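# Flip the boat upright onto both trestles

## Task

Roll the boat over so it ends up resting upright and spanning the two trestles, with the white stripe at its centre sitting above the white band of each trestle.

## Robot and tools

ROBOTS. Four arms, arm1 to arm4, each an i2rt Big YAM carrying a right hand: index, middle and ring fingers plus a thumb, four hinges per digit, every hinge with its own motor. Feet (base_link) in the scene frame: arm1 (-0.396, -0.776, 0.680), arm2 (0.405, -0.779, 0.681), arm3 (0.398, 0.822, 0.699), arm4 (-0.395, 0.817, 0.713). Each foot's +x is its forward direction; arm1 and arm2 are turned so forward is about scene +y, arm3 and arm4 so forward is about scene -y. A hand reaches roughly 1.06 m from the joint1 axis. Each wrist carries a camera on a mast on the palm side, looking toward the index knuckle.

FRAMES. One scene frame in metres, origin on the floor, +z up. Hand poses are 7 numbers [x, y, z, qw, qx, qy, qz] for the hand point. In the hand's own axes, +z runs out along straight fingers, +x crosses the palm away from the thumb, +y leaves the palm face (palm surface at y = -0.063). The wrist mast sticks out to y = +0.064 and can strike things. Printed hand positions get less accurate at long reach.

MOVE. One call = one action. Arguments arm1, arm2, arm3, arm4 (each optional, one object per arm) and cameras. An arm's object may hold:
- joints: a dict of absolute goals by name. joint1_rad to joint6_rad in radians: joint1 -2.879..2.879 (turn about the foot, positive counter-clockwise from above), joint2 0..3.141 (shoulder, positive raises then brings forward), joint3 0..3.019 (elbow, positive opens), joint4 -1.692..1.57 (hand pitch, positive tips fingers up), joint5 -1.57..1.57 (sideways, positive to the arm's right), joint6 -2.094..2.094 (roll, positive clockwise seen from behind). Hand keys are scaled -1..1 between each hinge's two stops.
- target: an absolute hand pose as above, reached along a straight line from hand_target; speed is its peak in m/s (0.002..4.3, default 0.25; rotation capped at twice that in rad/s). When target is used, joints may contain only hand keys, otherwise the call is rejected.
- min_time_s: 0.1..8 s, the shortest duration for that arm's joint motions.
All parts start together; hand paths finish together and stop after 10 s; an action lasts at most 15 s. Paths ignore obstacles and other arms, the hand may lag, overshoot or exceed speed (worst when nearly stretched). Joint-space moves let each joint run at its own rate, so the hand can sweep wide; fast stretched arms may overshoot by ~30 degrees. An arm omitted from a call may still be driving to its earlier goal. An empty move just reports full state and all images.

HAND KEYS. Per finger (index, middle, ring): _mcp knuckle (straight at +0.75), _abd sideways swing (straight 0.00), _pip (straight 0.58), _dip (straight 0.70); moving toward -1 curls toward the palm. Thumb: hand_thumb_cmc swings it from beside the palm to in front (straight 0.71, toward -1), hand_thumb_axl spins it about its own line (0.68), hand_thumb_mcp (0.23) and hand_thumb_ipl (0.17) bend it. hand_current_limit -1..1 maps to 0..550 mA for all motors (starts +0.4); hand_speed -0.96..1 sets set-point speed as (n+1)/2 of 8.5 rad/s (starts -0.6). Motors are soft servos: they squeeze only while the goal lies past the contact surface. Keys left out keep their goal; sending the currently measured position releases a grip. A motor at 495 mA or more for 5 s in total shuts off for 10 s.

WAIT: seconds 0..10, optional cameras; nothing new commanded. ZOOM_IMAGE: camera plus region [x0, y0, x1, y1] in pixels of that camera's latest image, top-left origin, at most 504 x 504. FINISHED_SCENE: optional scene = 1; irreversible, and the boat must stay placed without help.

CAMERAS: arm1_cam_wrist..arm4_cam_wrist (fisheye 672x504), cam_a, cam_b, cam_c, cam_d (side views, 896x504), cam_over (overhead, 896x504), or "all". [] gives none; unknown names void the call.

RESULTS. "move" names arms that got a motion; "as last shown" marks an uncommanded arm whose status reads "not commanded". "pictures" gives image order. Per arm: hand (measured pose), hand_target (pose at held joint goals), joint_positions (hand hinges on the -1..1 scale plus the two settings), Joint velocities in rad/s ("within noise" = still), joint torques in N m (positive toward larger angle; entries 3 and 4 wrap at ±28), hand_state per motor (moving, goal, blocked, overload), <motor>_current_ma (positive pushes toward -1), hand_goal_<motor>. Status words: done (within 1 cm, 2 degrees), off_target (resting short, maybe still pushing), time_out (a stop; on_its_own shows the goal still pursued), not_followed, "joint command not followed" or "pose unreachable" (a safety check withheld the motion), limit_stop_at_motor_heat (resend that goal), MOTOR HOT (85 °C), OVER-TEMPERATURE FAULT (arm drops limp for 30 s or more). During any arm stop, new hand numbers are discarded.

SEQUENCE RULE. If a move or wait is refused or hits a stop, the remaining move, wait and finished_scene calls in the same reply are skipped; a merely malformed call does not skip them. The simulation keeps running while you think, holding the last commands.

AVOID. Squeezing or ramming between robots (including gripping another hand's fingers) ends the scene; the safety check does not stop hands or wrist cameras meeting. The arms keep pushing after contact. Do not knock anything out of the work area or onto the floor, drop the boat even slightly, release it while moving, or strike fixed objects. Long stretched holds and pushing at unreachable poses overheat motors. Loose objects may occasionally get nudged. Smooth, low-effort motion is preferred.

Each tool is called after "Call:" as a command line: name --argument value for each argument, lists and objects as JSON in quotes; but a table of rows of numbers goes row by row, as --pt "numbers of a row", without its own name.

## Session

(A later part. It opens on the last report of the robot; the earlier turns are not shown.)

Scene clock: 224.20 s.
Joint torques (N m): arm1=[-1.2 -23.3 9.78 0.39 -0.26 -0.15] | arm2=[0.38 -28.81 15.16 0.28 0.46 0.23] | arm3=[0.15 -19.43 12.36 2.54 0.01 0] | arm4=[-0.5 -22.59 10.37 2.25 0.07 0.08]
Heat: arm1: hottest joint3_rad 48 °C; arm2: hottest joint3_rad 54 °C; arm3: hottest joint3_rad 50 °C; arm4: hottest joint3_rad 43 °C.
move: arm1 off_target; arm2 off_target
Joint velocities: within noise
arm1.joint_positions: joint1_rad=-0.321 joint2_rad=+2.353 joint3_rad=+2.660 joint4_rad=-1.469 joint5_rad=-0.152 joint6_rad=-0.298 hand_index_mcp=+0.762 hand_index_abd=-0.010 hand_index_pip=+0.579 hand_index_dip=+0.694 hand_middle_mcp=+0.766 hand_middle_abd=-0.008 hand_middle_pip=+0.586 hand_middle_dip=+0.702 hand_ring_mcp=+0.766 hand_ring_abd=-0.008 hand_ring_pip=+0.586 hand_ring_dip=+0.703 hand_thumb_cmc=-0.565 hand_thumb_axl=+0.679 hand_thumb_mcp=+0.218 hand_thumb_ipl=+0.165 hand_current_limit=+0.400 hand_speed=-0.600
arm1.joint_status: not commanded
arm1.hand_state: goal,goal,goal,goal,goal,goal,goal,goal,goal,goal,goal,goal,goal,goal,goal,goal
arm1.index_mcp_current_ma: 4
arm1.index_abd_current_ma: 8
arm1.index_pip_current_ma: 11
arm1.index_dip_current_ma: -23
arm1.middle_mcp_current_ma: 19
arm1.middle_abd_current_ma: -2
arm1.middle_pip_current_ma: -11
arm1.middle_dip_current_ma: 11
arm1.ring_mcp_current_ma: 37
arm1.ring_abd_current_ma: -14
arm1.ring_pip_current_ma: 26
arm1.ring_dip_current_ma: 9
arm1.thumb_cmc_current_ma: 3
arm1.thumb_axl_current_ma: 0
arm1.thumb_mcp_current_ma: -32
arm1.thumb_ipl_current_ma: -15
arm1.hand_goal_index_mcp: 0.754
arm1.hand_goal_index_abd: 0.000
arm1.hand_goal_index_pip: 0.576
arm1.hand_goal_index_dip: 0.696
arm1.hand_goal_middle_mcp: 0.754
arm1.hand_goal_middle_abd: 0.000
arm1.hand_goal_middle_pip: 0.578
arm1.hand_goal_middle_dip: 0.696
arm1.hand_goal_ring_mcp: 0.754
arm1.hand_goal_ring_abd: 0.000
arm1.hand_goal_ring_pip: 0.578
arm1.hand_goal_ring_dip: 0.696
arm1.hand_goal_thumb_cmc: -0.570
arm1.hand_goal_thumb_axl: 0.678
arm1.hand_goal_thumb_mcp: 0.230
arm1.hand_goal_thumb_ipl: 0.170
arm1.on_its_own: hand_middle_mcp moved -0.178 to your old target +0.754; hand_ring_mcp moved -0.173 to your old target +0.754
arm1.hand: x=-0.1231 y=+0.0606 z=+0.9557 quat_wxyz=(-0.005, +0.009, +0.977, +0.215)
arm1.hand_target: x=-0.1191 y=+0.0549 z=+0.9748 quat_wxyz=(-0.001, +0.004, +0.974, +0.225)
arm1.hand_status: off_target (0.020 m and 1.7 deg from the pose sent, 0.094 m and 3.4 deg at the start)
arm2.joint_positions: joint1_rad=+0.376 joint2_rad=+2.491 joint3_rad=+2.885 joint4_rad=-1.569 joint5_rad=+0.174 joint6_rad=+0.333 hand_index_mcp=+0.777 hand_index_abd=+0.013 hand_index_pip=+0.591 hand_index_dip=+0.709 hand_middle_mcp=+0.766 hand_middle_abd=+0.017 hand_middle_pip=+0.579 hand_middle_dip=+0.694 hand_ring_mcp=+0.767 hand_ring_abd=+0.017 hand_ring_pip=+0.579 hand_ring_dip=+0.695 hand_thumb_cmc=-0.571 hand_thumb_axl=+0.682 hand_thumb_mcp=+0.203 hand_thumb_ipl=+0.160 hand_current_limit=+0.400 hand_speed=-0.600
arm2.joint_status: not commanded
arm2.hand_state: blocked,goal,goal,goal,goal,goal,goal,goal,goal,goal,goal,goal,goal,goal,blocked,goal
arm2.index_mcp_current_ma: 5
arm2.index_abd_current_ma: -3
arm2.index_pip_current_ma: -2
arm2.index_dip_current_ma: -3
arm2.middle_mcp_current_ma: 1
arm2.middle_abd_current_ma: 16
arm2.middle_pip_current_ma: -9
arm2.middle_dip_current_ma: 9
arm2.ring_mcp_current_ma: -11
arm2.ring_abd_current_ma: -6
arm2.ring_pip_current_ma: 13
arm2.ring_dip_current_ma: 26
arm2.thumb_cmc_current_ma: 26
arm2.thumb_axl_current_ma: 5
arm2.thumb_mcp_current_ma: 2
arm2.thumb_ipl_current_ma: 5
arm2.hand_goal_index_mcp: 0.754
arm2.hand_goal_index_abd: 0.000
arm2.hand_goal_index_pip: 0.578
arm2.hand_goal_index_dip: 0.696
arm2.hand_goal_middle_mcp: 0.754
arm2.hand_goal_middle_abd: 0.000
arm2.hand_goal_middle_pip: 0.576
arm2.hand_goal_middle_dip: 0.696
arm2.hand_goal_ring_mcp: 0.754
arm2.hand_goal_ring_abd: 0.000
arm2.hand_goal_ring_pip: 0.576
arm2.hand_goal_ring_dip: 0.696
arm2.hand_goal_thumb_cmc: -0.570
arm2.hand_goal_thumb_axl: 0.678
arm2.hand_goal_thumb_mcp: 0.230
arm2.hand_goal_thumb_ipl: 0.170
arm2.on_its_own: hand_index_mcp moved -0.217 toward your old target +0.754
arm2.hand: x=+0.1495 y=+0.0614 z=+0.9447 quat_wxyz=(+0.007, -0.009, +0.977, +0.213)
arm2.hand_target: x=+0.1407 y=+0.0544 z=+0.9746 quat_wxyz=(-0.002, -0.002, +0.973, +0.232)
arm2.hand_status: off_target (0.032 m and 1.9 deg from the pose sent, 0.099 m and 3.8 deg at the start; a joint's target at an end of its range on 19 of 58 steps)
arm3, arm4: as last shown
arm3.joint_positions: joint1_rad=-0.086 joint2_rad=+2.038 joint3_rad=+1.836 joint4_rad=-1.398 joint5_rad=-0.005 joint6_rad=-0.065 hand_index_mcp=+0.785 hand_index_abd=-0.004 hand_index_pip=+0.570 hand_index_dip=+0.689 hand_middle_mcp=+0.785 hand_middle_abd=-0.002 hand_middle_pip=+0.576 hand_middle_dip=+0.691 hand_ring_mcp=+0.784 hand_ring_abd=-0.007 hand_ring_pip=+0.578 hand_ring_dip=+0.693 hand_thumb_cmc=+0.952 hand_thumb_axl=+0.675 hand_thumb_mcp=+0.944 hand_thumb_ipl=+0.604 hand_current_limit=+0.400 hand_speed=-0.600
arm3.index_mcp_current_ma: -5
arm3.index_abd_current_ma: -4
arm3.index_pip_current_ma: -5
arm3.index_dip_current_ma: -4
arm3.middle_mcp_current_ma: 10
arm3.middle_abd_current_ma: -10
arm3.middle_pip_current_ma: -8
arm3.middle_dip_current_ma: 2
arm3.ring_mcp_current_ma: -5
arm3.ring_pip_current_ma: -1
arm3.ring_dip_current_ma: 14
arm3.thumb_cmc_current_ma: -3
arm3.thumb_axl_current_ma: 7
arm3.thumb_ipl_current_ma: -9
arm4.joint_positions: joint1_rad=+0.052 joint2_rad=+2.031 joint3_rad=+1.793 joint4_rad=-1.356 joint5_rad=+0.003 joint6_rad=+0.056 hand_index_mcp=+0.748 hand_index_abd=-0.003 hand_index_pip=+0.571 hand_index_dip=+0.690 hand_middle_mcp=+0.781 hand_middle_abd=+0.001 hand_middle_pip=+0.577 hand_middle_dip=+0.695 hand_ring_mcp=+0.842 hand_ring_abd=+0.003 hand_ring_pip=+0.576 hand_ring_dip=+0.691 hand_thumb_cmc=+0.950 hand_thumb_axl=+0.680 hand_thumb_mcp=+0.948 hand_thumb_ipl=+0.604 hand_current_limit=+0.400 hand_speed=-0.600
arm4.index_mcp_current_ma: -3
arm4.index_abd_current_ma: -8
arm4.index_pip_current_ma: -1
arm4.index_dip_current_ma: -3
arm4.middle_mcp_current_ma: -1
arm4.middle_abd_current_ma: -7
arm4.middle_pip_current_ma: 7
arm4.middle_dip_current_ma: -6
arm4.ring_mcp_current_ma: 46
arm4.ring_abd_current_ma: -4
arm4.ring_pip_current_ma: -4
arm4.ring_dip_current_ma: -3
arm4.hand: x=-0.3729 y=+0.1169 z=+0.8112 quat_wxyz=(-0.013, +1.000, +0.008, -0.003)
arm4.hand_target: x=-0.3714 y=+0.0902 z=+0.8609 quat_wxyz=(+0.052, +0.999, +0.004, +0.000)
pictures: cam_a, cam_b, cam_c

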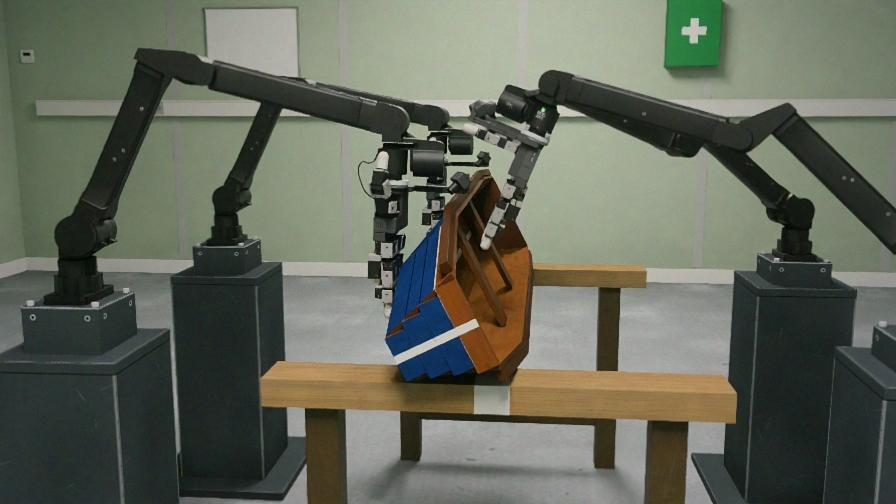

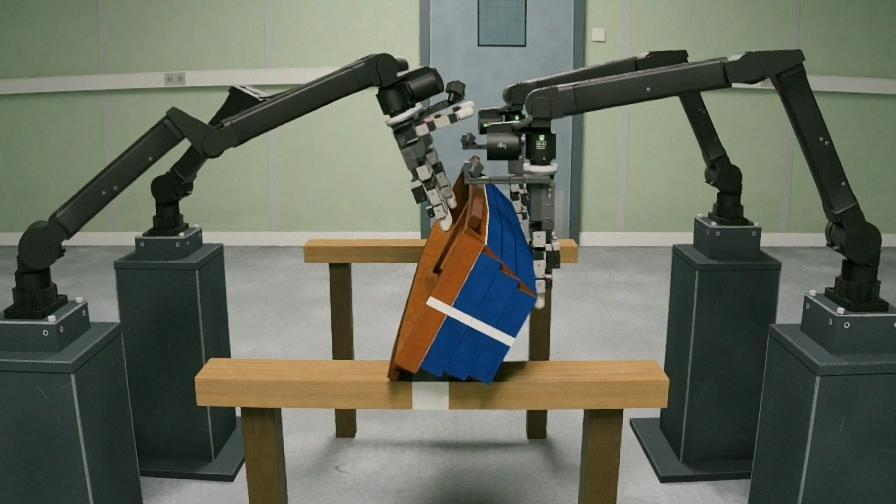

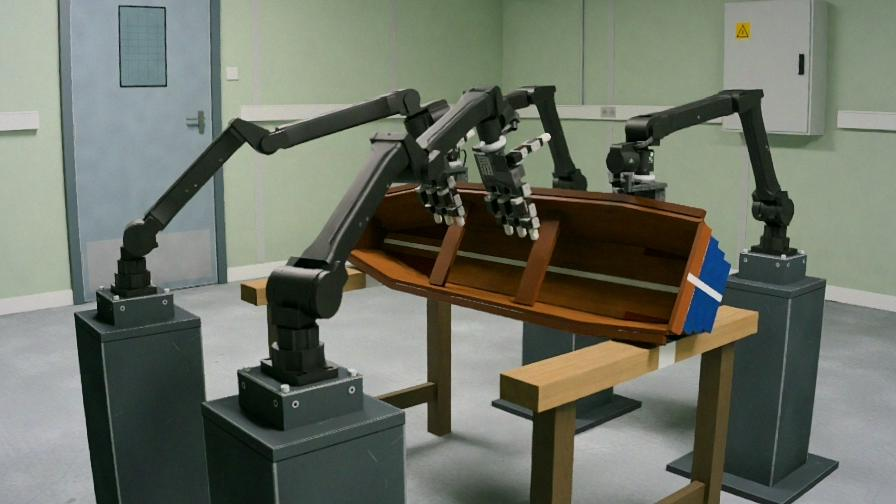

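Call:
move --arm3 '{"target": [0.33, 0.150, 0.835, 0.3256, 0.9455, 0, 0], "speed": 0.06}' --arm4 '{"target": [-0.372, 0.150, 0.835, 0.3256, 0.9455, 0, 0], "speed": 0.06}' --arm1 '{"target": [-0.15, -0.06, 1.0, 0, 0, 0.9063, 0.4226], "speed": 0.12}' --arm2 '{"target": [0.18, -0.06, 1.0, 0, 0, 0.9063, 0.4226], "speed": 0.12}' --cameras '["cam_a", "cam_c", "cam_b", "cam_d", "arm3_cam_wrist"]'

Scene clock: 235.63 s.
Joint torques (N m): arm1=[-1.26 -17.2 10.44 2 -0.34 0.19] | arm2=[0.26 -20.95 12.05 2.54 0.59 -0.18] | arm3=[-0.21 -15.15 8.36 2.97 -0.19 -0.06] | arm4=[0.15 -16.91 6.98 2.45 0.25 0.16]
Heat: arm1: hottest joint3_rad 47 °C; arm2: hottest joint3_rad 53 °C; arm3: hottest joint3_rad 50 °C; arm4: hottest joint3_rad 43 °C.
move: arm1 off_target; arm2 off_target; arm3 off_target; arm4 off_target
Joint velocities: within noise
arm1.joint_positions: joint1_rad=-0.363 joint2_rad=+1.745 joint3_rad=+1.516 joint4_rad=-0.562 joint5_rad=-0.302 joint6_rad=-0.279 hand_index_mcp=+0.762 hand_index_abd=-0.009 hand_index_pip=+0.579 hand_index_dip=+0.694 hand_middle_mcp=+0.766 hand_middle_abd=-0.008 hand_middle_pip=+0.586 hand_middle_dip=+0.702 hand_ring_mcp=+0.766 hand_ring_abd=-0.008 hand_ring_pip=+0.586 hand_ring_dip=+0.703 hand_thumb_cmc=-0.565 hand_thumb_axl=+0.679 hand_thumb_mcp=+0.218 hand_thumb_ipl=+0.165 hand_current_limit=+0.400 hand_speed=-0.600
arm1.joint_status: not commanded
arm1.hand_state: goal,goal,goal,goal,goal,goal,goal,goal,goal,goal,goal,goal,goal,goal,goal,goal
arm1.index_mcp_current_ma: -7
arm1.index_abd_current_ma: -3
arm1.index_pip_current_ma: 7
arm1.index_dip_current_ma: -15
arm1.middle_mcp_current_ma: 18
arm1.middle_abd_current_ma: -20
arm1.middle_pip_current_ma: 8
arm1.middle_dip_current_ma: 19
arm1.ring_mcp_current_ma: 26
arm1.ring_abd_current_ma: -8
arm1.ring_pip_current_ma: 3
arm1.ring_dip_current_ma: 15
arm1.thumb_cmc_current_ma: 14
arm1.thumb_axl_current_ma: 14
arm1.thumb_mcp_current_ma: -41
arm1.thumb_ipl_current_ma: -18
arm1.hand_goal_index_mcp: 0.754
arm1.hand_goal_index_abd: 0.000
arm1.hand_goal_index_pip: 0.576
arm1.hand_goal_index_dip: 0.696
arm1.hand_goal_middle_mcp: 0.754
arm1.hand_goal_middle_abd: 0.000
arm1.hand_goal_middle_pip: 0.578
arm1.hand_goal_middle_dip: 0.696
arm1.hand_goal_ring_mcp: 0.754
arm1.hand_goal_ring_abd: 0.000
arm1.hand_goal_ring_pip: 0.578
arm1.hand_goal_ring_dip: 0.696
arm1.hand_goal_thumb_cmc: -0.570
arm1.hand_goal_thumb_axl: 0.678
arm1.hand_goal_thumb_mcp: 0.230
arm1.hand_goal_thumb_ipl: 0.170
arm1.hand: x=-0.1573 y=-0.0551 z=+0.9752 quat_wxyz=(-0.007, -0.007, +0.917, +0.400)
arm1.hand_target: x=-0.1502 y=-0.0596 z=+0.9994 quat_wxyz=(-0.001, +0.001, +0.906, +0.422)
arm1.hand_status: off_target (0.026 m and 3.1 deg from the pose sent, 0.131 m and 25.2 deg at the start)
arm2.joint_positions: joint1_rad=+0.412 joint2_rad=+1.770 joint3_rad=+1.562 joint4_rad=-0.570 joint5_rad=+0.330 joint6_rad=+0.311 hand_index_mcp=+0.777 hand_index_abd=+0.012 hand_index_pip=+0.591 hand_index_dip=+0.709 hand_middle_mcp=+0.766 hand_middle_abd=+0.017 hand_middle_pip=+0.579 hand_middle_dip=+0.694 hand_ring_mcp=+0.767 hand_ring_abd=+0.016 hand_ring_pip=+0.579 hand_ring_dip=+0.695 hand_thumb_cmc=-0.571 hand_thumb_axl=+0.682 hand_thumb_mcp=+0.203 hand_thumb_ipl=+0.160 hand_current_limit=+0.400 hand_speed=-0.600
arm2.joint_status: not commanded
arm2.hand_state: blocked,goal,goal,goal,goal,goal,goal,goal,goal,goal,goal,goal,goal,goal,blocked,goal
arm2.index_mcp_current_ma: 1
arm2.index_abd_current_ma: 19
arm2.index_pip_current_ma: -20
arm2.index_dip_current_ma: -1
arm2.middle_mcp_current_ma: -2
arm2.middle_abd_current_ma: 5
arm2.middle_pip_current_ma: 1
arm2.middle_dip_current_ma: 7
arm2.ring_mcp_current_ma: -9
arm2.ring_abd_current_ma: -5
arm2.ring_pip_current_ma: 16
arm2.ring_dip_current_ma: 8
arm2.thumb_cmc_current_ma: -3
arm2.thumb_axl_current_ma: 3
arm2.thumb_mcp_current_ma: 7
arm2.thumb_ipl_current_ma: 1
arm2.hand_goal_index_mcp: 0.754
arm2.hand_goal_index_abd: 0.000
arm2.hand_goal_index_pip: 0.578
arm2.hand_goal_index_dip: 0.696
arm2.hand_goal_middle_mcp: 0.754
arm2.hand_goal_middle_abd: 0.000
arm2.hand_goal_middle_pip: 0.576
arm2.hand_goal_middle_dip: 0.696
arm2.hand_goal_ring_mcp: 0.754
arm2.hand_goal_ring_abd: 0.000
arm2.hand_goal_ring_pip: 0.576
arm2.hand_goal_ring_dip: 0.696
arm2.hand_goal_thumb_cmc: -0.570
arm2.hand_goal_thumb_axl: 0.678
arm2.hand_goal_thumb_mcp: 0.230
arm2.hand_goal_thumb_ipl: 0.170
arm2.hand: x=+0.1932 y=-0.0555 z=+0.9877 quat_wxyz=(+0.001, +0.014, +0.912, +0.409)
arm2.hand_target: x=+0.1800 y=-0.0597 z=+0.9996 quat_wxyz=(-0.001, +0.000, +0.906, +0.422)
arm2.hand_status: off_target (0.019 m and 2.4 deg from the pose sent, 0.137 m and 25.5 deg at the start)
arm3.joint_positions: joint1_rad=-0.086 joint2_rad=+1.738 joint3_rad=+1.108 joint4_rad=-0.335 joint5_rad=-0.046 joint6_rad=-0.062 hand_index_mcp=+0.771 hand_index_abd=-0.003 hand_index_pip=+0.581 hand_index_dip=+0.689 hand_middle_mcp=+0.771 hand_middle_abd=-0.007 hand_middle_pip=+0.582 hand_middle_dip=+0.692 hand_ring_mcp=+0.769 hand_ring_abd=+0.000 hand_ring_pip=+0.582 hand_ring_dip=+0.693 hand_thumb_cmc=+0.956 hand_thumb_axl=+0.675 hand_thumb_mcp=+0.944 hand_thumb_ipl=+0.604 hand_current_limit=+0.400 hand_speed=-0.600
arm3.joint_status: not commanded
arm3.hand_state: goal,goal,goal,goal,goal,goal,goal,goal,goal,goal,goal,goal,goal,goal,goal,goal
arm3.index_mcp_current_ma: -5
arm3.index_abd_current_ma: -2
arm3.index_pip_current_ma: -4
arm3.index_dip_current_ma: -7
arm3.middle_mcp_current_ma: 3
arm3.middle_abd_current_ma: -8
arm3.middle_pip_current_ma: -5
arm3.middle_dip_current_ma: 3
arm3.ring_mcp_current_ma: -7
arm3.ring_abd_current_ma: 9
arm3.ring_pip_current_ma: 3
arm3.ring_dip_current_ma: 6
arm3.thumb_cmc_current_ma: -5
arm3.thumb_axl_current_ma: 5
arm3.thumb_mcp_current_ma: 5
arm3.thumb_ipl_current_ma: -3
arm3.hand_goal_index_mcp: 0.754
arm3.hand_goal_index_abd: 0.000
arm3.hand_goal_index_pip: 0.576
arm3.hand_goal_index_dip: 0.696
arm3.hand_goal_middle_mcp: 0.754
arm3.hand_goal_middle_abd: 0.000
arm3.hand_goal_middle_pip: 0.576
arm3.hand_goal_middle_dip: 0.696
arm3.hand_goal_ring_mcp: 0.754
arm3.hand_goal_ring_abd: 0.000
arm3.hand_goal_ring_pip: 0.576
arm3.hand_goal_ring_dip: 0.696
arm3.hand_goal_thumb_cmc: 0.950
arm3.hand_goal_thumb_axl: 0.678
arm3.hand_goal_thumb_mcp: 0.950
arm3.hand_goal_thumb_ipl: 0.600
arm3.hand: x=+0.3343 y=+0.1533 z=+0.8181 quat_wxyz=(+0.304, +0.953, -0.002, +0.000)
arm3.hand_target: x=+0.3289 y=+0.1499 z=+0.8342 quat_wxyz=(+0.325, +0.946, -0.002, -0.002)
arm3.hand_status: off_target (0.018 m and 2.7 deg from the pose sent, 0.035 m and 39.1 deg at the start)
arm4.joint_positions: joint1_rad=+0.062 joint2_rad=+1.740 joint3_rad=+1.068 joint4_rad=-0.287 joint5_rad=+0.052 joint6_rad=+0.064 hand_index_mcp=+0.757 hand_index_abd=-0.003 hand_index_pip=+0.577 hand_index_dip=+0.691 hand_middle_mcp=+0.766 hand_middle_abd=-0.006 hand_middle_pip=+0.578 hand_middle_dip=+0.695 hand_ring_mcp=+0.771 hand_ring_abd=+0.002 hand_ring_pip=+0.576 hand_ring_dip=+0.691 hand_thumb_cmc=+0.956 hand_thumb_axl=+0.675 hand_thumb_mcp=+0.948 hand_thumb_ipl=+0.604 hand_current_limit=+0.400 hand_speed=-0.600
arm4.joint_status: not commanded
arm4.hand_state: goal,goal,goal,goal,goal,goal,goal,goal,goal,goal,goal,goal,goal,goal,goal,goal
arm4.index_mcp_current_ma: -5
arm4.index_abd_current_ma: -3
arm4.index_pip_current_ma: 3
arm4.index_dip_current_ma: -3
arm4.middle_mcp_current_ma: -7
arm4.middle_abd_current_ma: -8
arm4.middle_pip_current_ma: 7
arm4.middle_dip_current_ma: -17
arm4.ring_mcp_current_ma: -2
arm4.ring_abd_current_ma: -5
arm4.ring_pip_current_ma: -4
arm4.ring_dip_current_ma: -3
arm4.thumb_cmc_current_ma: 2
arm4.thumb_axl_current_ma: -5
arm4.thumb_mcp_current_ma: -2
arm4.thumb_ipl_current_ma: 5
arm4.hand_goal_index_mcp: 0.754
arm4.hand_goal_index_abd: 0.000
arm4.hand_goal_index_pip: 0.576
arm4.hand_goal_index_dip: 0.696
arm4.hand_goal_middle_mcp: 0.754
arm4.hand_goal_middle_abd: 0.000
arm4.hand_goal_middle_pip: 0.576
arm4.hand_goal_middle_dip: 0.696
arm4.hand_goal_ring_mcp: 0.754
arm4.hand_goal_ring_abd: 0.000
arm4.hand_goal_ring_pip: 0.576
arm4.hand_goal_ring_dip: 0.696
arm4.hand_goal_thumb_cmc: 0.950
arm4.hand_goal_thumb_axl: 0.678
arm4.hand_goal_thumb_mcp: 0.950
arm4.hand_goal_thumb_ipl: 0.600
arm4.hand: x=-0.3782 y=+0.1552 z=+0.8121 quat_wxyz=(+0.301, +0.954, +0.001, -0.004)
arm4.hand_target: x=-0.3727 y=+0.1499 z=+0.8342 quat_wxyz=(+0.325, +0.946, -0.002, +0.000)
arm4.hand_status: off_target (0.024 m and 3.0 deg from the pose sent, 0.041 m and 39.5 deg at the start)
pictures: arm3_cam_wrist, cam_a, cam_b, cam_c, cam_d
arm3_cam_wrist: T_world_to_cam=[[-0.77354, -0.53624, 0.33776, 0.10223], [-0.46003, 0.84168, 0.28274, -0.24979], [-0.4359, 0.06333, -0.89776, 0.99203]] pos_world=[0.3966, 0.20224, 0.9267]

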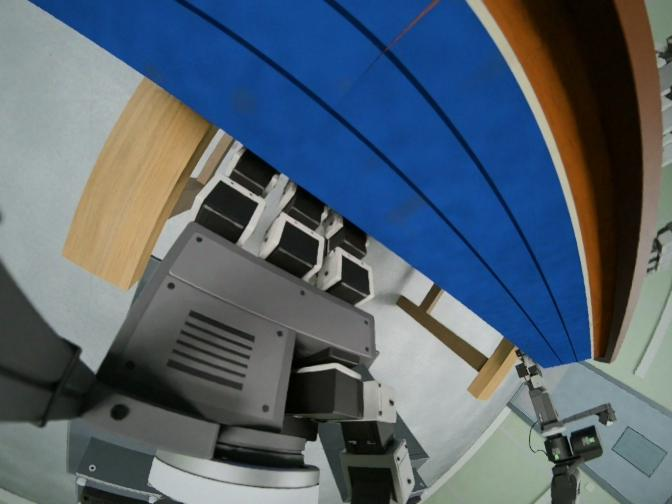

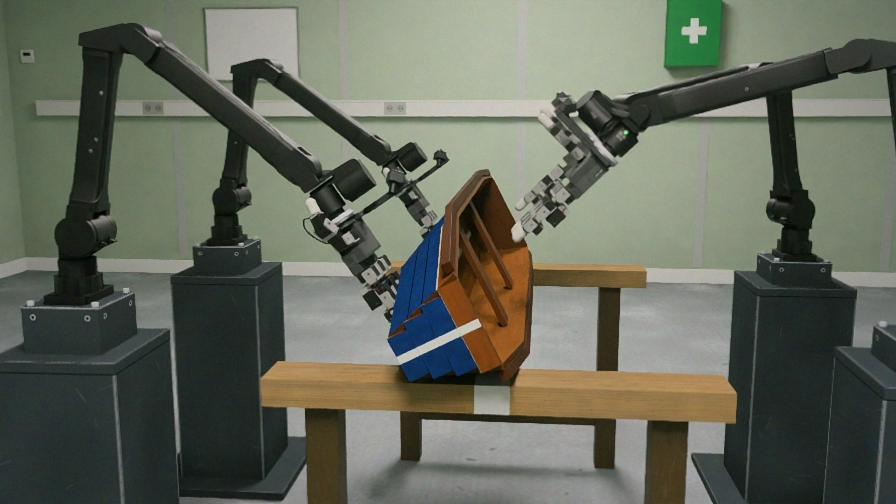

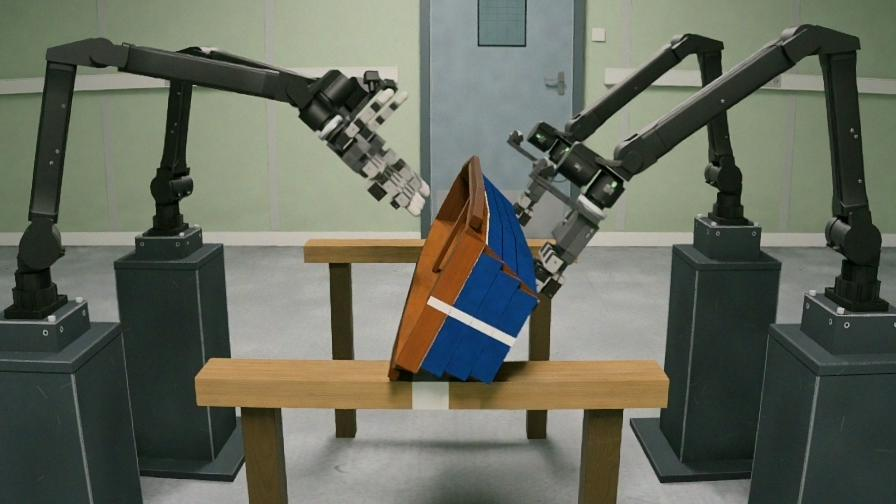

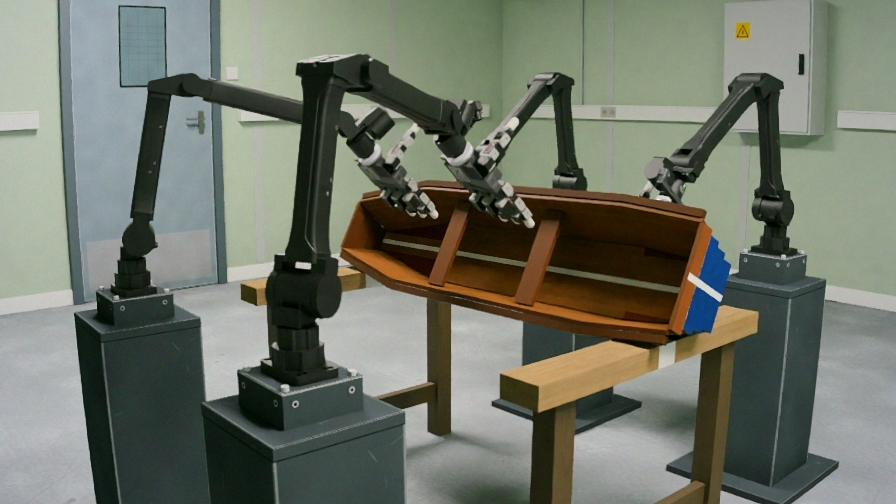

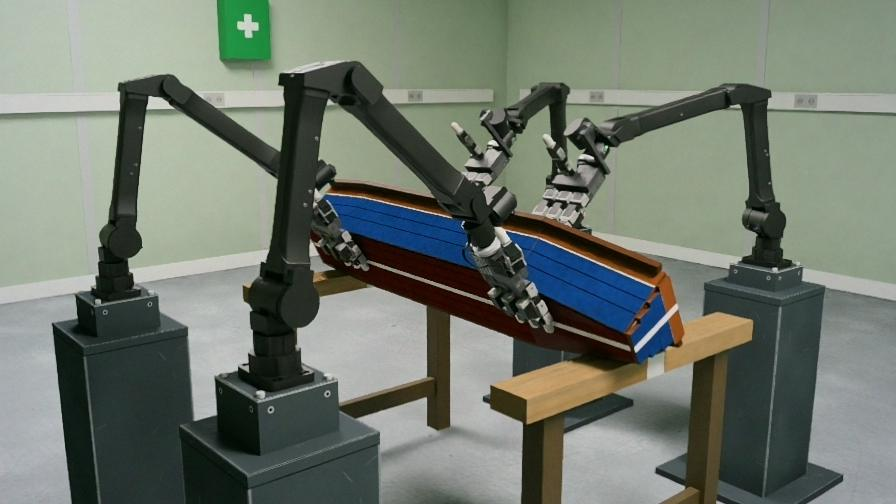

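Call:
move --arm1 '{"target": [-0.12, -0.035, 1.04, 0, 0, 0.8434, 0.5373], "speed": 0.12}' --arm2 '{"target": [0.13, -0.048, 1.045, 0, 0, 0.8434, 0.5373], "speed": 0.12}' --cameras '["cam_a", "cam_b", "arm1_cam_wrist", "arm2_cam_wrist"]'

Scene clock: 243.43 s.
Joint torques (N m): arm1=[-1.26 -14.97 12.22 2.32 -0.3 0.18] | arm2=[0.62 -18.43 14.43 2.86 0.59 -0.19] | arm3=[-0.85 -14.68 8.66 2.82 -0.2 -0.06] | arm4=[0.56 -16.91 6.98 2.35 0.22 0.13]
Heat: arm1: hottest joint3_rad 46 °C; arm2: hottest joint3_rad 51 °C; arm3: hottest joint3_rad 49 °C; arm4: hottest joint3_rad 42 °C.
move: arm1 off_target; arm2 off_target
Joint velocities: within noise
arm1.joint_positions: joint1_rad=-0.397 joint2_rad=+1.773 joint3_rad=+1.511 joint4_rad=-0.252 joint5_rad=-0.390 joint6_rad=-0.209 hand_index_mcp=+0.763 hand_index_abd=-0.009 hand_index_pip=+0.579 hand_index_dip=+0.698 hand_middle_mcp=+0.766 hand_middle_abd=-0.008 hand_middle_pip=+0.586 hand_middle_dip=+0.702 hand_ring_mcp=+0.766 hand_ring_abd=-0.008 hand_ring_pip=+0.586 hand_ring_dip=+0.703 hand_thumb_cmc=-0.565 hand_thumb_axl=+0.679 hand_thumb_mcp=+0.218 hand_thumb_ipl=+0.165 hand_current_limit=+0.400 hand_speed=-0.600
arm1.joint_status: not commanded
arm1.hand_state: goal,goal,goal,goal,goal,goal,goal,goal,goal,goal,goal,goal,goal,goal,goal,goal
arm1.index_mcp_current_ma: 10
arm1.index_abd_current_ma: 1
arm1.index_pip_current_ma: -10
arm1.index_dip_current_ma: 2
arm1.middle_mcp_current_ma: 24
arm1.middle_abd_current_ma: -11
arm1.middle_pip_current_ma: 9
arm1.middle_dip_current_ma: 17
arm1.ring_mcp_current_ma: 42
arm1.ring_abd_current_ma: -7
arm1.ring_pip_current_ma: 0
arm1.ring_dip_current_ma: 0
arm1.thumb_cmc_current_ma: 7
arm1.thumb_axl_current_ma: 21
arm1.thumb_mcp_current_ma: -34
arm1.thumb_ipl_current_ma: -32
arm1.hand_goal_index_mcp: 0.754
arm1.hand_goal_index_abd: 0.000
arm1.hand_goal_index_pip: 0.576
arm1.hand_goal_index_dip: 0.696
arm1.hand_goal_middle_mcp: 0.754
arm1.hand_goal_middle_abd: 0.000
arm1.hand_goal_middle_pip: 0.578
arm1.hand_goal_middle_dip: 0.696
arm1.hand_goal_ring_mcp: 0.754
arm1.hand_goal_ring_abd: 0.000
arm1.hand_goal_ring_pip: 0.578
arm1.hand_goal_ring_dip: 0.696
arm1.hand_goal_thumb_cmc: -0.570
arm1.hand_goal_thumb_axl: 0.678
arm1.hand_goal_thumb_mcp: 0.230
arm1.hand_goal_thumb_ipl: 0.170
arm1.hand: x=-0.1298 y=-0.0372 z=+1.0285 quat_wxyz=(-0.004, -0.006, +0.853, +0.522)
arm1.hand_target: x=-0.1202 y=-0.0352 z=+1.0398 quat_wxyz=(-0.001, +0.000, +0.843, +0.537)
arm1.hand_status: off_target (0.015 m and 2.3 deg from the pose sent, 0.077 m and 17.9 deg at the start)
arm2.joint_positions: joint1_rad=+0.483 joint2_rad=+1.787 joint3_rad=+1.559 joint4_rad=-0.280 joint5_rad=+0.453 joint6_rad=+0.247 hand_index_mcp=+0.777 hand_index_abd=+0.013 hand_index_pip=+0.591 hand_index_dip=+0.709 hand_middle_mcp=+0.768 hand_middle_abd=+0.017 hand_middle_pip=+0.579 hand_middle_dip=+0.694 hand_ring_mcp=+0.771 hand_ring_abd=+0.016 hand_ring_pip=+0.579 hand_ring_dip=+0.695 hand_thumb_cmc=-0.571 hand_thumb_axl=+0.682 hand_thumb_mcp=+0.208 hand_thumb_ipl=+0.160 hand_current_limit=+0.400 hand_speed=-0.600
arm2.joint_status: not commanded
arm2.hand_state: blocked,goal,goal,goal,goal,goal,goal,goal,goal,goal,goal,goal,goal,goal,blocked,goal
arm2.index_mcp_current_ma: 5
arm2.index_abd_current_ma: -8
arm2.index_pip_current_ma: 6
arm2.index_dip_current_ma: 12
arm2.middle_mcp_current_ma: 8
arm2.middle_abd_current_ma: 8
arm2.middle_pip_current_ma: 0
arm2.middle_dip_current_ma: 5
arm2.ring_mcp_current_ma: 3
arm2.ring_abd_current_ma: 1
arm2.ring_pip_current_ma: -3
arm2.ring_dip_current_ma: -1
arm2.thumb_cmc_current_ma: -5
arm2.thumb_axl_current_ma: 2
arm2.thumb_mcp_current_ma: -5
arm2.thumb_ipl_current_ma: -11
arm2.hand_goal_index_mcp: 0.754
arm2.hand_goal_index_abd: 0.000
arm2.hand_goal_index_pip: 0.578
arm2.hand_goal_index_dip: 0.696
arm2.hand_goal_middle_mcp: 0.754
arm2.hand_goal_middle_abd: 0.000
arm2.hand_goal_middle_pip: 0.576
arm2.hand_goal_middle_dip: 0.696
arm2.hand_goal_ring_mcp: 0.754
arm2.hand_goal_ring_abd: 0.000
arm2.hand_goal_ring_pip: 0.576
arm2.hand_goal_ring_dip: 0.696
arm2.hand_goal_thumb_cmc: -0.570
arm2.hand_goal_thumb_axl: 0.678
arm2.hand_goal_thumb_mcp: 0.230
arm2.hand_goal_thumb_ipl: 0.170
arm2.hand: x=+0.1466 y=-0.0523 z=+1.0463 quat_wxyz=(-0.002, +0.011, +0.848, +0.530)
arm2.hand_target: x=+0.1299 y=-0.0485 z=+1.0444 quat_wxyz=(-0.001, -0.001, +0.844, +0.537)
arm2.hand_status: off_target (0.017 m and 1.7 deg from the pose sent, 0.086 m and 16.8 deg at the start)
arm3, arm4: as last shown
arm3.index_mcp_current_ma: -4
arm3.index_abd_current_ma: -3
arm3.index_pip_current_ma: -2
arm3.index_dip_current_ma: -9
arm3.middle_abd_current_ma: -10
arm3.middle_pip_current_ma: -7
arm3.middle_dip_current_ma: 5
arm3.ring_mcp_current_ma: -8
arm3.ring_abd_current_ma: 6
arm3.ring_pip_current_ma: -2
arm3.thumb_cmc_current_ma: -1
arm3.thumb_axl_current_ma: 7
arm3.thumb_mcp_current_ma: 3
arm3.thumb_ipl_current_ma: -7
arm4.index_mcp_current_ma: -4
arm4.index_abd_current_ma: -6
arm4.index_pip_current_ma: 2
arm4.index_dip_current_ma: -6
arm4.middle_mcp_current_ma: -3
arm4.middle_abd_current_ma: -5
arm4.middle_pip_current_ma: 6
arm4.middle_dip_current_ma: -8
arm4.ring_mcp_current_ma: -6
arm4.ring_abd_current_ma: -3
arm4.ring_pip_current_ma: -6
arm4.ring_dip_current_ma: -4
arm4.thumb_cmc_current_ma: 5
arm4.thumb_axl_current_ma: -8
arm4.thumb_mcp_current_ma: 1
arm4.thumb_ipl_current_ma: 9
pictures: arm1_cam_wrist, arm2_cam_wrist, cam_a, cam_b
arm1_cam_wrist: T_world_to_cam=[[0.75463, 0.31669, 0.57466, -0.44849], [0.47006, -0.87198, -0.13673, 0.12611], [0.4578, 0.37331, -0.80689, 1.03075]] pos_world=[-0.19271, -0.13279, 1.10667]
arm2_cam_wrist: T_world_to_cam=[[0.83171, 0.23886, 0.50121, -0.60069], [0.3945, -0.88945, -0.23077, 0.09257], [0.39068, 0.38966, -0.83399, 0.95726]] pos_world=[0.0891, -0.14719, 1.12078]

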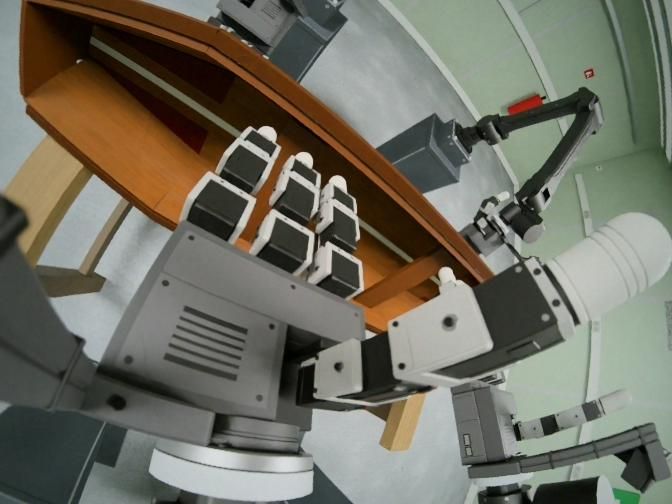

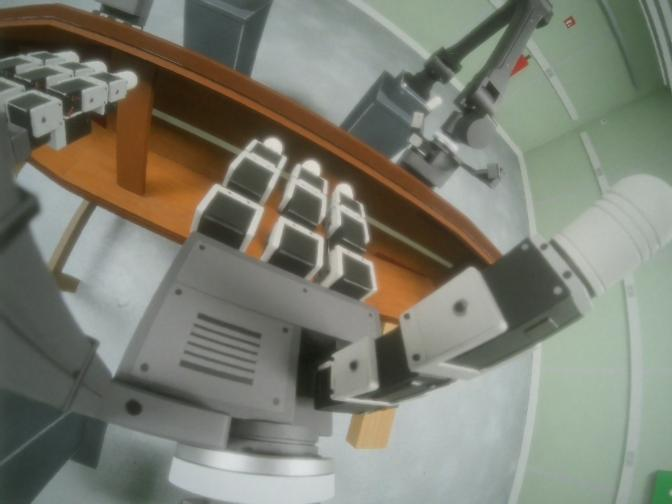

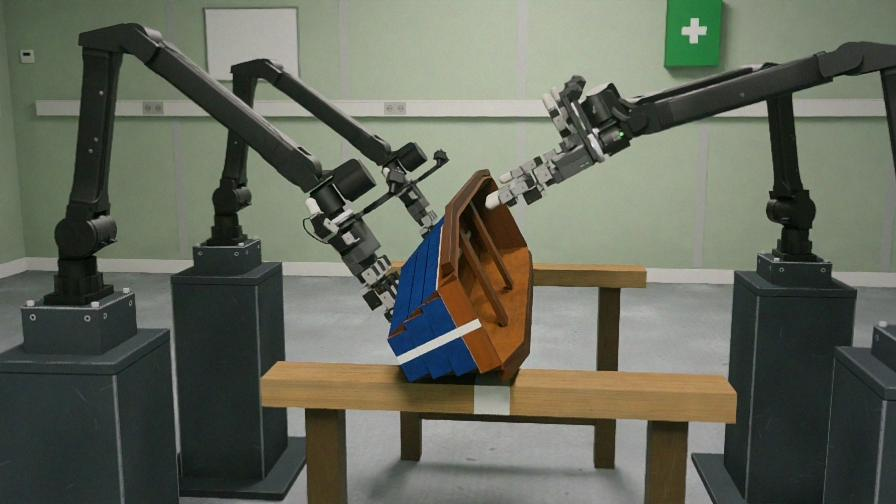

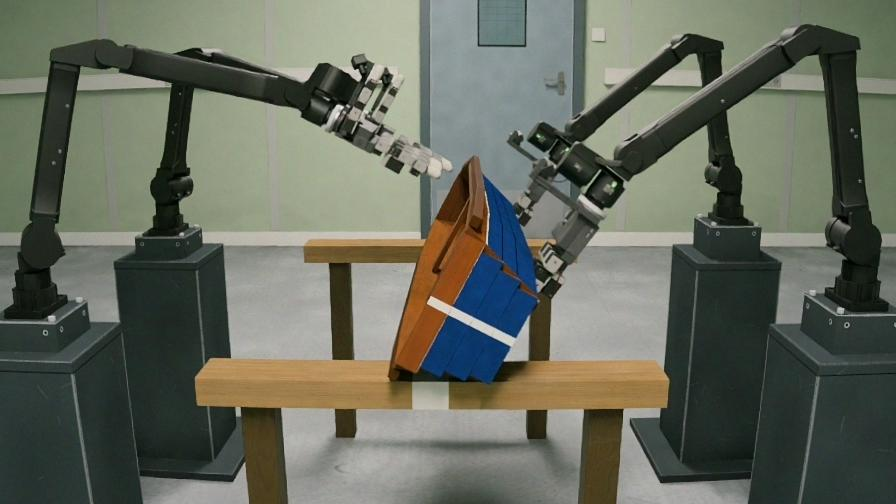

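Call:
move --arm1 '{"target": [-0.12, 0.0, 1.017, 0, 0, 0.8434, 0.5373], "speed": 0.08}' --arm2 '{"target": [0.12, -0.015, 1.013, 0, 0, 0.8434, 0.5373], "speed": 0.08}'

Call:
move --arm1 '{"target": [-0.12, 0.03, 1.017, 0, 0, 0.8434, 0.5373], "speed": 0.05}' --arm2 '{"target": [0.12, 0.02, 1.013, 0, 0, 0.8434, 0.5373], "speed": 0.05}' --cameras '["cam_a", "cam_b", "arm1_cam_wrist", "arm2_cam_wrist"]'

Scene clock: 247.20 s.
Joint torques (N m): arm1=[0.03 -16.32 16.06 2.24 -0.04 0.18] | arm2=[-0.67 -20.66 16.92 2.88 0.2 -0.22] | arm3=[-0.26 -14.97 8.54 3.06 -0.2 -0.08] | arm4=[-0.15 -17.44 7.09 2.54 0.21 0.16]
Heat: arm1: hottest joint3_rad 46 °C; arm2: hottest joint3_rad 52 °C; arm3: hottest joint3_rad 49 °C; arm4: hottest joint3_rad 42 °C.
move: arm1 off_target; arm2 off_target
Joint velocities: within noise
arm1.joint_positions: joint1_rad=-0.393 joint2_rad=+1.864 joint3_rad=+1.525 joint4_rad=-0.220 joint5_rad=-0.376 joint6_rad=-0.197 hand_index_mcp=+0.763 hand_index_abd=-0.009 hand_index_pip=+0.579 hand_index_dip=+0.698 hand_middle_mcp=+0.766 hand_middle_abd=-0.008 hand_middle_pip=+0.586 hand_middle_dip=+0.702 hand_ring_mcp=+0.766 hand_ring_abd=-0.008 hand_ring_pip=+0.586 hand_ring_dip=+0.703 hand_thumb_cmc=-0.565 hand_thumb_axl=+0.679 hand_thumb_mcp=+0.219 hand_thumb_ipl=+0.165 hand_current_limit=+0.400 hand_speed=-0.600
arm1.joint_status: not commanded
arm1.hand_state: goal,goal,goal,goal,goal,goal,goal,goal,goal,goal,goal,goal,goal,goal,goal,goal
arm1.index_mcp_current_ma: 22
arm1.index_abd_current_ma: 3
arm1.index_pip_current_ma: -4
arm1.index_dip_current_ma: 1
arm1.middle_mcp_current_ma: 26
arm1.middle_abd_current_ma: 6
arm1.middle_pip_current_ma: 14
arm1.middle_dip_current_ma: 13
arm1.ring_mcp_current_ma: 30
arm1.ring_abd_current_ma: -18
arm1.ring_pip_current_ma: 20
arm1.ring_dip_current_ma: 16
arm1.thumb_cmc_current_ma: 10
arm1.thumb_axl_current_ma: 11
arm1.thumb_mcp_current_ma: -33
arm1.thumb_ipl_current_ma: -13
arm1.hand_goal_index_mcp: 0.754
arm1.hand_goal_index_abd: 0.000
arm1.hand_goal_index_pip: 0.576
arm1.hand_goal_index_dip: 0.696
arm1.hand_goal_middle_mcp: 0.754
arm1.hand_goal_middle_abd: 0.000
arm1.hand_goal_middle_pip: 0.578
arm1.hand_goal_middle_dip: 0.696
arm1.hand_goal_ring_mcp: 0.754
arm1.hand_goal_ring_abd: 0.000
arm1.hand_goal_ring_pip: 0.578
arm1.hand_goal_ring_dip: 0.696
arm1.hand_goal_thumb_cmc: -0.570
arm1.hand_goal_thumb_axl: 0.678
arm1.hand_goal_thumb_mcp: 0.230
arm1.hand_goal_thumb_ipl: 0.170
arm1.hand: x=-0.1209 y=-0.0174 z=+0.9741 quat_wxyz=(-0.010, +0.006, +0.864, +0.503)
arm1.hand_target: x=-0.1212 y=-0.0042 z=+1.0167 quat_wxyz=(+0.000, +0.000, +0.843, +0.537)
arm1.hand_status: off_target (0.046 m and 4.8 deg from the pose sent, 0.040 m and 2.3 deg at the start)
arm2.joint_positions: joint1_rad=+0.483 joint2_rad=+1.898 joint3_rad=+1.594 joint4_rad=-0.237 joint5_rad=+0.456 joint6_rad=+0.241 hand_index_mcp=+0.777 hand_index_abd=+0.013 hand_index_pip=+0.591 hand_index_dip=+0.709 hand_middle_mcp=+0.769 hand_middle_abd=+0.017 hand_middle_pip=+0.579 hand_middle_dip=+0.694 hand_ring_mcp=+0.771 hand_ring_abd=+0.016 hand_ring_pip=+0.579 hand_ring_dip=+0.695 hand_thumb_cmc=-0.571 hand_thumb_axl=+0.682 hand_thumb_mcp=+0.208 hand_thumb_ipl=+0.160 hand_current_limit=+0.400 hand_speed=-0.600
arm2.joint_status: not commanded
arm2.hand_state: blocked,goal,goal,goal,goal,goal,goal,goal,goal,goal,goal,goal,goal,goal,blocked,goal
arm2.index_mcp_current_ma: 1
arm2.index_abd_current_ma: 8
arm2.index_pip_current_ma: -13
arm2.index_dip_current_ma: 2
arm2.middle_mcp_current_ma: 15
arm2.middle_abd_current_ma: 14
arm2.middle_pip_current_ma: -9
arm2.middle_dip_current_ma: 2
arm2.ring_mcp_current_ma: 8
arm2.ring_abd_current_ma: -2
arm2.ring_pip_current_ma: 3
arm2.ring_dip_current_ma: -4
arm2.thumb_cmc_current_ma: 14
arm2.thumb_axl_current_ma: 1
arm2.thumb_mcp_current_ma: -1
arm2.thumb_ipl_current_ma: -14
arm2.hand_goal_index_mcp: 0.754
arm2.hand_goal_index_abd: 0.000
arm2.hand_goal_index_pip: 0.578
arm2.hand_goal_index_dip: 0.696
arm2.hand_goal_middle_mcp: 0.754
arm2.hand_goal_middle_abd: 0.000
arm2.hand_goal_middle_pip: 0.576
arm2.hand_goal_middle_dip: 0.696
arm2.hand_goal_ring_mcp: 0.754
arm2.hand_goal_ring_abd: 0.000
arm2.hand_goal_ring_pip: 0.576
arm2.hand_goal_ring_dip: 0.696
arm2.hand_goal_thumb_cmc: -0.570
arm2.hand_goal_thumb_axl: 0.678
arm2.hand_goal_thumb_mcp: 0.230
arm2.hand_goal_thumb_ipl: 0.170
arm2.hand: x=+0.1321 y=-0.0263 z=+0.9931 quat_wxyz=(+0.008, +0.005, +0.855, +0.518)
arm2.hand_target: x=+0.1208 y=-0.0170 z=+1.0131 quat_wxyz=(+0.001, +0.000, +0.843, +0.538)
arm2.hand_status: off_target (0.026 m and 2.8 deg from the pose sent, 0.057 m and 1.7 deg at the start)
arm3, arm4: as last shown
arm3.index_mcp_current_ma: -11
arm3.index_abd_current_ma: -2
arm3.index_pip_current_ma: -1
arm3.index_dip_current_ma: -5
arm3.middle_mcp_current_ma: 0
arm3.middle_abd_current_ma: -8
arm3.middle_pip_current_ma: -6
arm3.ring_mcp_current_ma: -6
arm3.ring_pip_current_ma: -1
arm3.thumb_cmc_current_ma: 3
arm3.thumb_axl_current_ma: 11
arm3.thumb_mcp_current_ma: 7
arm3.thumb_ipl_current_ma: -2
arm4.index_mcp_current_ma: -10
arm4.index_abd_current_ma: -2
arm4.middle_mcp_current_ma: -9
arm4.middle_abd_current_ma: -10
arm4.middle_pip_current_ma: 12
arm4.ring_mcp_current_ma: 0
arm4.ring_abd_current_ma: -8
arm4.ring_pip_current_ma: -5
arm4.ring_dip_current_ma: -3
arm4.thumb_cmc_current_ma: 2
arm4.thumb_axl_current_ma: -7
arm4.thumb_ipl_current_ma: 10
pictures: none

Scene clock: 248.50 s.
Joint torques (N m): arm1=[0.03 -16.85 16.49 1.13 -0.03 0.19] | arm2=[-2.2 -21.13 17.2 1.33 -0.01 -0.23] | arm3=[-0.5 -15.09 8.55 2.86 -0.17 -0.06] | arm4=[0.09 -16.85 7.04 2.47 0.24 0.13]
Heat: arm1: hottest joint3_rad 47 °C; arm2: hottest joint3_rad 52 °C; arm3: hottest joint3_rad 49 °C; arm4: hottest joint3_rad 42 °C.
move: arm1 off_target; arm2 off_target
Joint velocities: within noise
arm1.joint_positions: joint1_rad=-0.373 joint2_rad=+1.932 joint3_rad=+1.634 joint4_rad=-0.220 joint5_rad=-0.360 joint6_rad=-0.189 hand_index_mcp=+0.763 hand_index_abd=-0.009 hand_index_pip=+0.579 hand_index_dip=+0.698 hand_middle_mcp=+0.766 hand_middle_abd=-0.008 hand_middle_pip=+0.586 hand_middle_dip=+0.702 hand_ring_mcp=+0.766 hand_ring_abd=-0.008 hand_ring_pip=+0.586 hand_ring_dip=+0.703 hand_thumb_cmc=-0.565 hand_thumb_axl=+0.679 hand_thumb_mcp=+0.219 hand_thumb_ipl=+0.165 hand_current_limit=+0.400 hand_speed=-0.600
arm1.joint_status: not commanded
arm1.hand_state: goal,goal,goal,goal,goal,goal,goal,goal,goal,goal,goal,goal,goal,goal,goal,goal
arm1.index_mcp_current_ma: 35
arm1.index_abd_current_ma: -9
arm1.index_pip_current_ma: 5
arm1.index_dip_current_ma: -10
arm1.middle_mcp_current_ma: 14
arm1.middle_abd_current_ma: -11
arm1.middle_pip_current_ma: 12
arm1.middle_dip_current_ma: 8
arm1.ring_mcp_current_ma: 37
arm1.ring_abd_current_ma: -18
arm1.ring_pip_current_ma: -1
arm1.ring_dip_current_ma: 16
arm1.thumb_cmc_current_ma: 10
arm1.thumb_axl_current_ma: 8
arm1.thumb_mcp_current_ma: -35
arm1.thumb_ipl_current_ma: -12
arm1.hand_goal_index_mcp: 0.754
arm1.hand_goal_index_abd: 0.000
arm1.hand_goal_index_pip: 0.576
arm1.hand_goal_index_dip: 0.696
arm1.hand_goal_middle_mcp: 0.754
arm1.hand_goal_middle_abd: 0.000
arm1.hand_goal_middle_pip: 0.578
arm1.hand_goal_middle_dip: 0.696
arm1.hand_goal_ring_mcp: 0.754
arm1.hand_goal_ring_abd: 0.000
arm1.hand_goal_ring_pip: 0.578
arm1.hand_goal_ring_dip: 0.696
arm1.hand_goal_thumb_cmc: -0.570
arm1.hand_goal_thumb_axl: 0.678
arm1.hand_goal_thumb_mcp: 0.230
arm1.hand_goal_thumb_ipl: 0.170
arm1.hand: x=-0.1211 y=+0.0151 z=+0.9855 quat_wxyz=(-0.004, +0.000, +0.856, +0.517)
arm1.hand_target: x=-0.1214 y=+0.0272 z=+1.0169 quat_wxyz=(-0.001, -0.001, +0.843, +0.538)
arm1.hand_status: off_target (0.035 m and 2.7 deg from the pose sent, 0.064 m and 4.8 deg at the start)
arm2.joint_positions: joint1_rad=+0.480 joint2_rad=+1.972 joint3_rad=+1.721 joint4_rad=-0.237 joint5_rad=+0.435 joint6_rad=+0.229 hand_index_mcp=+0.777 hand_index_abd=+0.013 hand_index_pip=+0.591 hand_index_dip=+0.709 hand_middle_mcp=+0.769 hand_middle_abd=+0.017 hand_middle_pip=+0.579 hand_middle_dip=+0.694 hand_ring_mcp=+0.771 hand_ring_abd=+0.016 hand_ring_pip=+0.579 hand_ring_dip=+0.695 hand_thumb_cmc=-0.571 hand_thumb_axl=+0.682 hand_thumb_mcp=+0.208 hand_thumb_ipl=+0.160 hand_current_limit=+0.400 hand_speed=-0.600
arm2.joint_status: not commanded
arm2.hand_state: blocked,goal,goal,goal,goal,goal,goal,goal,goal,goal,goal,goal,goal,goal,blocked,goal
arm2.index_mcp_current_ma: -3
arm2.index_abd_current_ma: 3
arm2.index_pip_current_ma: -1
arm2.index_dip_current_ma: 13
arm2.middle_mcp_current_ma: 16
arm2.middle_abd_current_ma: 12
arm2.middle_pip_current_ma: -21
arm2.middle_dip_current_ma: 4
arm2.ring_mcp_current_ma: -12
arm2.ring_abd_current_ma: 4
arm2.ring_pip_current_ma: 14
arm2.ring_dip_current_ma: 18
arm2.thumb_cmc_current_ma: 6
arm2.thumb_axl_current_ma: 15
arm2.thumb_mcp_current_ma: -21
arm2.thumb_ipl_current_ma: -7
arm2.hand_goal_index_mcp: 0.754
arm2.hand_goal_index_abd: 0.000
arm2.hand_goal_index_pip: 0.578
arm2.hand_goal_index_dip: 0.696
arm2.hand_goal_middle_mcp: 0.754
arm2.hand_goal_middle_abd: 0.000
arm2.hand_goal_middle_pip: 0.576
arm2.hand_goal_middle_dip: 0.696
arm2.hand_goal_ring_mcp: 0.754
arm2.hand_goal_ring_abd: 0.000
arm2.hand_goal_ring_pip: 0.576
arm2.hand_goal_ring_dip: 0.696
arm2.hand_goal_thumb_cmc: -0.570
arm2.hand_goal_thumb_axl: 0.678
arm2.hand_goal_thumb_mcp: 0.230
arm2.hand_goal_thumb_ipl: 0.170
arm2.hand: x=+0.1155 y=+0.0035 z=+1.0086 quat_wxyz=(-0.007, +0.003, +0.845, +0.535)
arm2.hand_target: x=+0.1207 y=+0.0188 z=+1.0127 quat_wxyz=(-0.001, +0.000, +0.843, +0.537)
arm2.hand_status: off_target (0.018 m and 0.9 deg from the pose sent, 0.052 m and 2.8 deg at the start)
arm3, arm4: as last shown
arm3.index_mcp_current_ma: -7
arm3.index_abd_current_ma: -8
arm3.index_pip_current_ma: -7
arm3.index_dip_current_ma: -13
arm3.middle_mcp_current_ma: 4
arm3.middle_abd_current_ma: -9
arm3.middle_pip_current_ma: -1
arm3.middle_dip_current_ma: 4
arm3.ring_mcp_current_ma: -5
arm3.ring_abd_current_ma: 10
arm3.ring_pip_current_ma: -3
arm3.ring_dip_current_ma: 4
arm3.thumb_cmc_current_ma: -2
arm3.thumb_axl_current_ma: 7
arm3.thumb_mcp_current_ma: 5
arm4.index_mcp_current_ma: -9
arm4.index_abd_current_ma: 0
arm4.index_pip_current_ma: 0
arm4.index_dip_current_ma: -11
arm4.middle_mcp_current_ma: -6
arm4.middle_abd_current_ma: -7
arm4.middle_pip_current_ma: 11
arm4.middle_dip_current_ma: -11
arm4.ring_mcp_current_ma: -3
arm4.ring_abd_current_ma: 0
arm4.ring_pip_current_ma: -6
arm4.ring_dip_current_ma: 0
arm4.thumb_axl_current_ma: -12
arm4.thumb_mcp_current_ma: -1
arm4.thumb_ipl_current_ma: 11
pictures: arm1_cam_wrist, arm2_cam_wrist, cam_a, cam_b
arm1_cam_wrist: T_world_to_cam=[[0.76153, 0.31438, 0.56678, -0.43831], [0.46002, -0.87819, -0.13098, 0.15487], [0.45657, 0.36047, -0.81339, 0.97896]] pos_world=[-0.18442, -0.07909, 1.06499]
arm2_cam_wrist: T_world_to_cam=[[0.82713, 0.2488, 0.50394, -0.57153], [0.41223, -0.87805, -0.24309, 0.15614], [0.38201, 0.40881, -0.82882, 0.91205]] pos_world=[0.05995, -0.09356, 1.0819]

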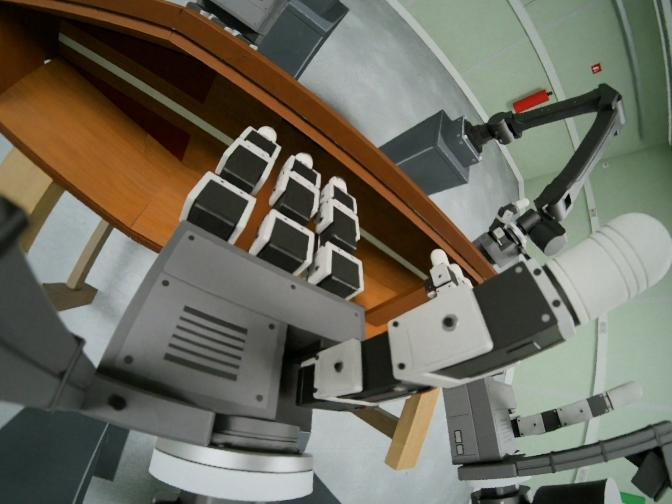

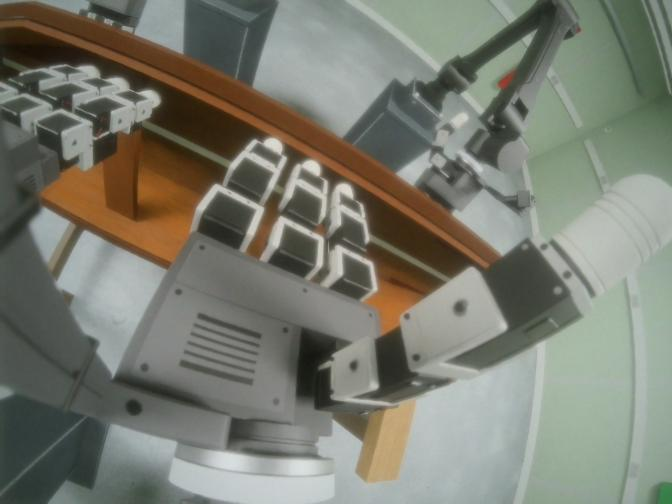

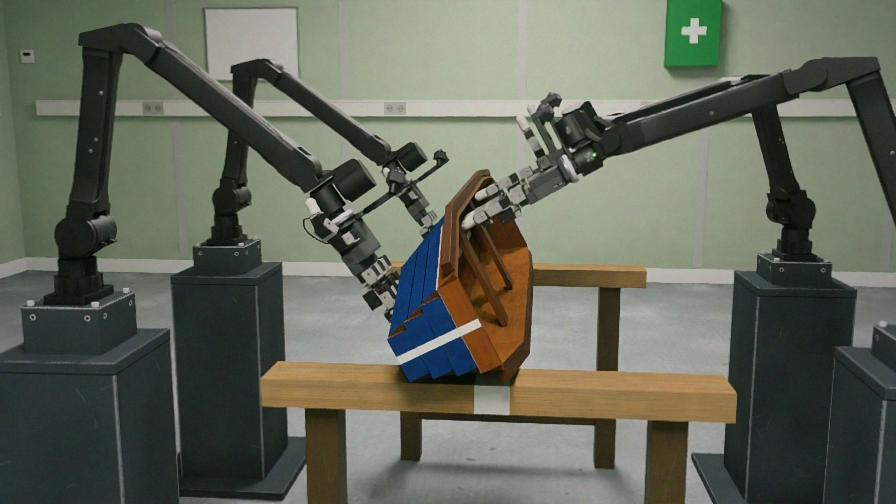

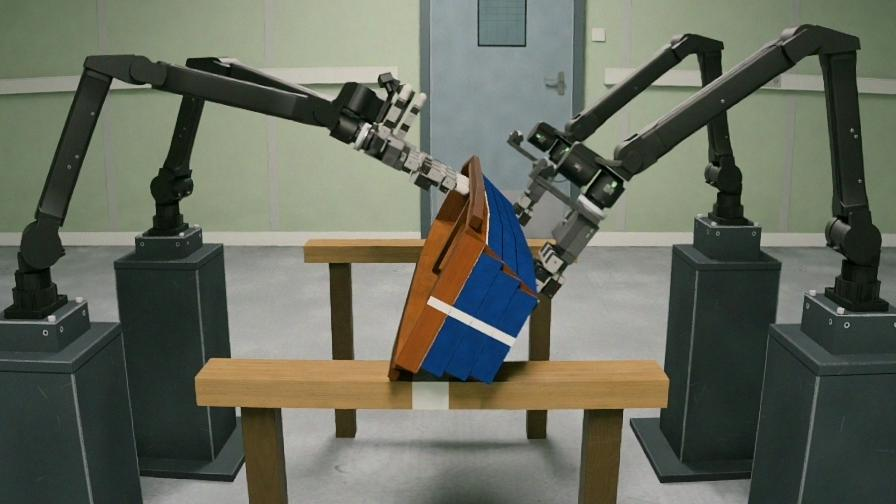

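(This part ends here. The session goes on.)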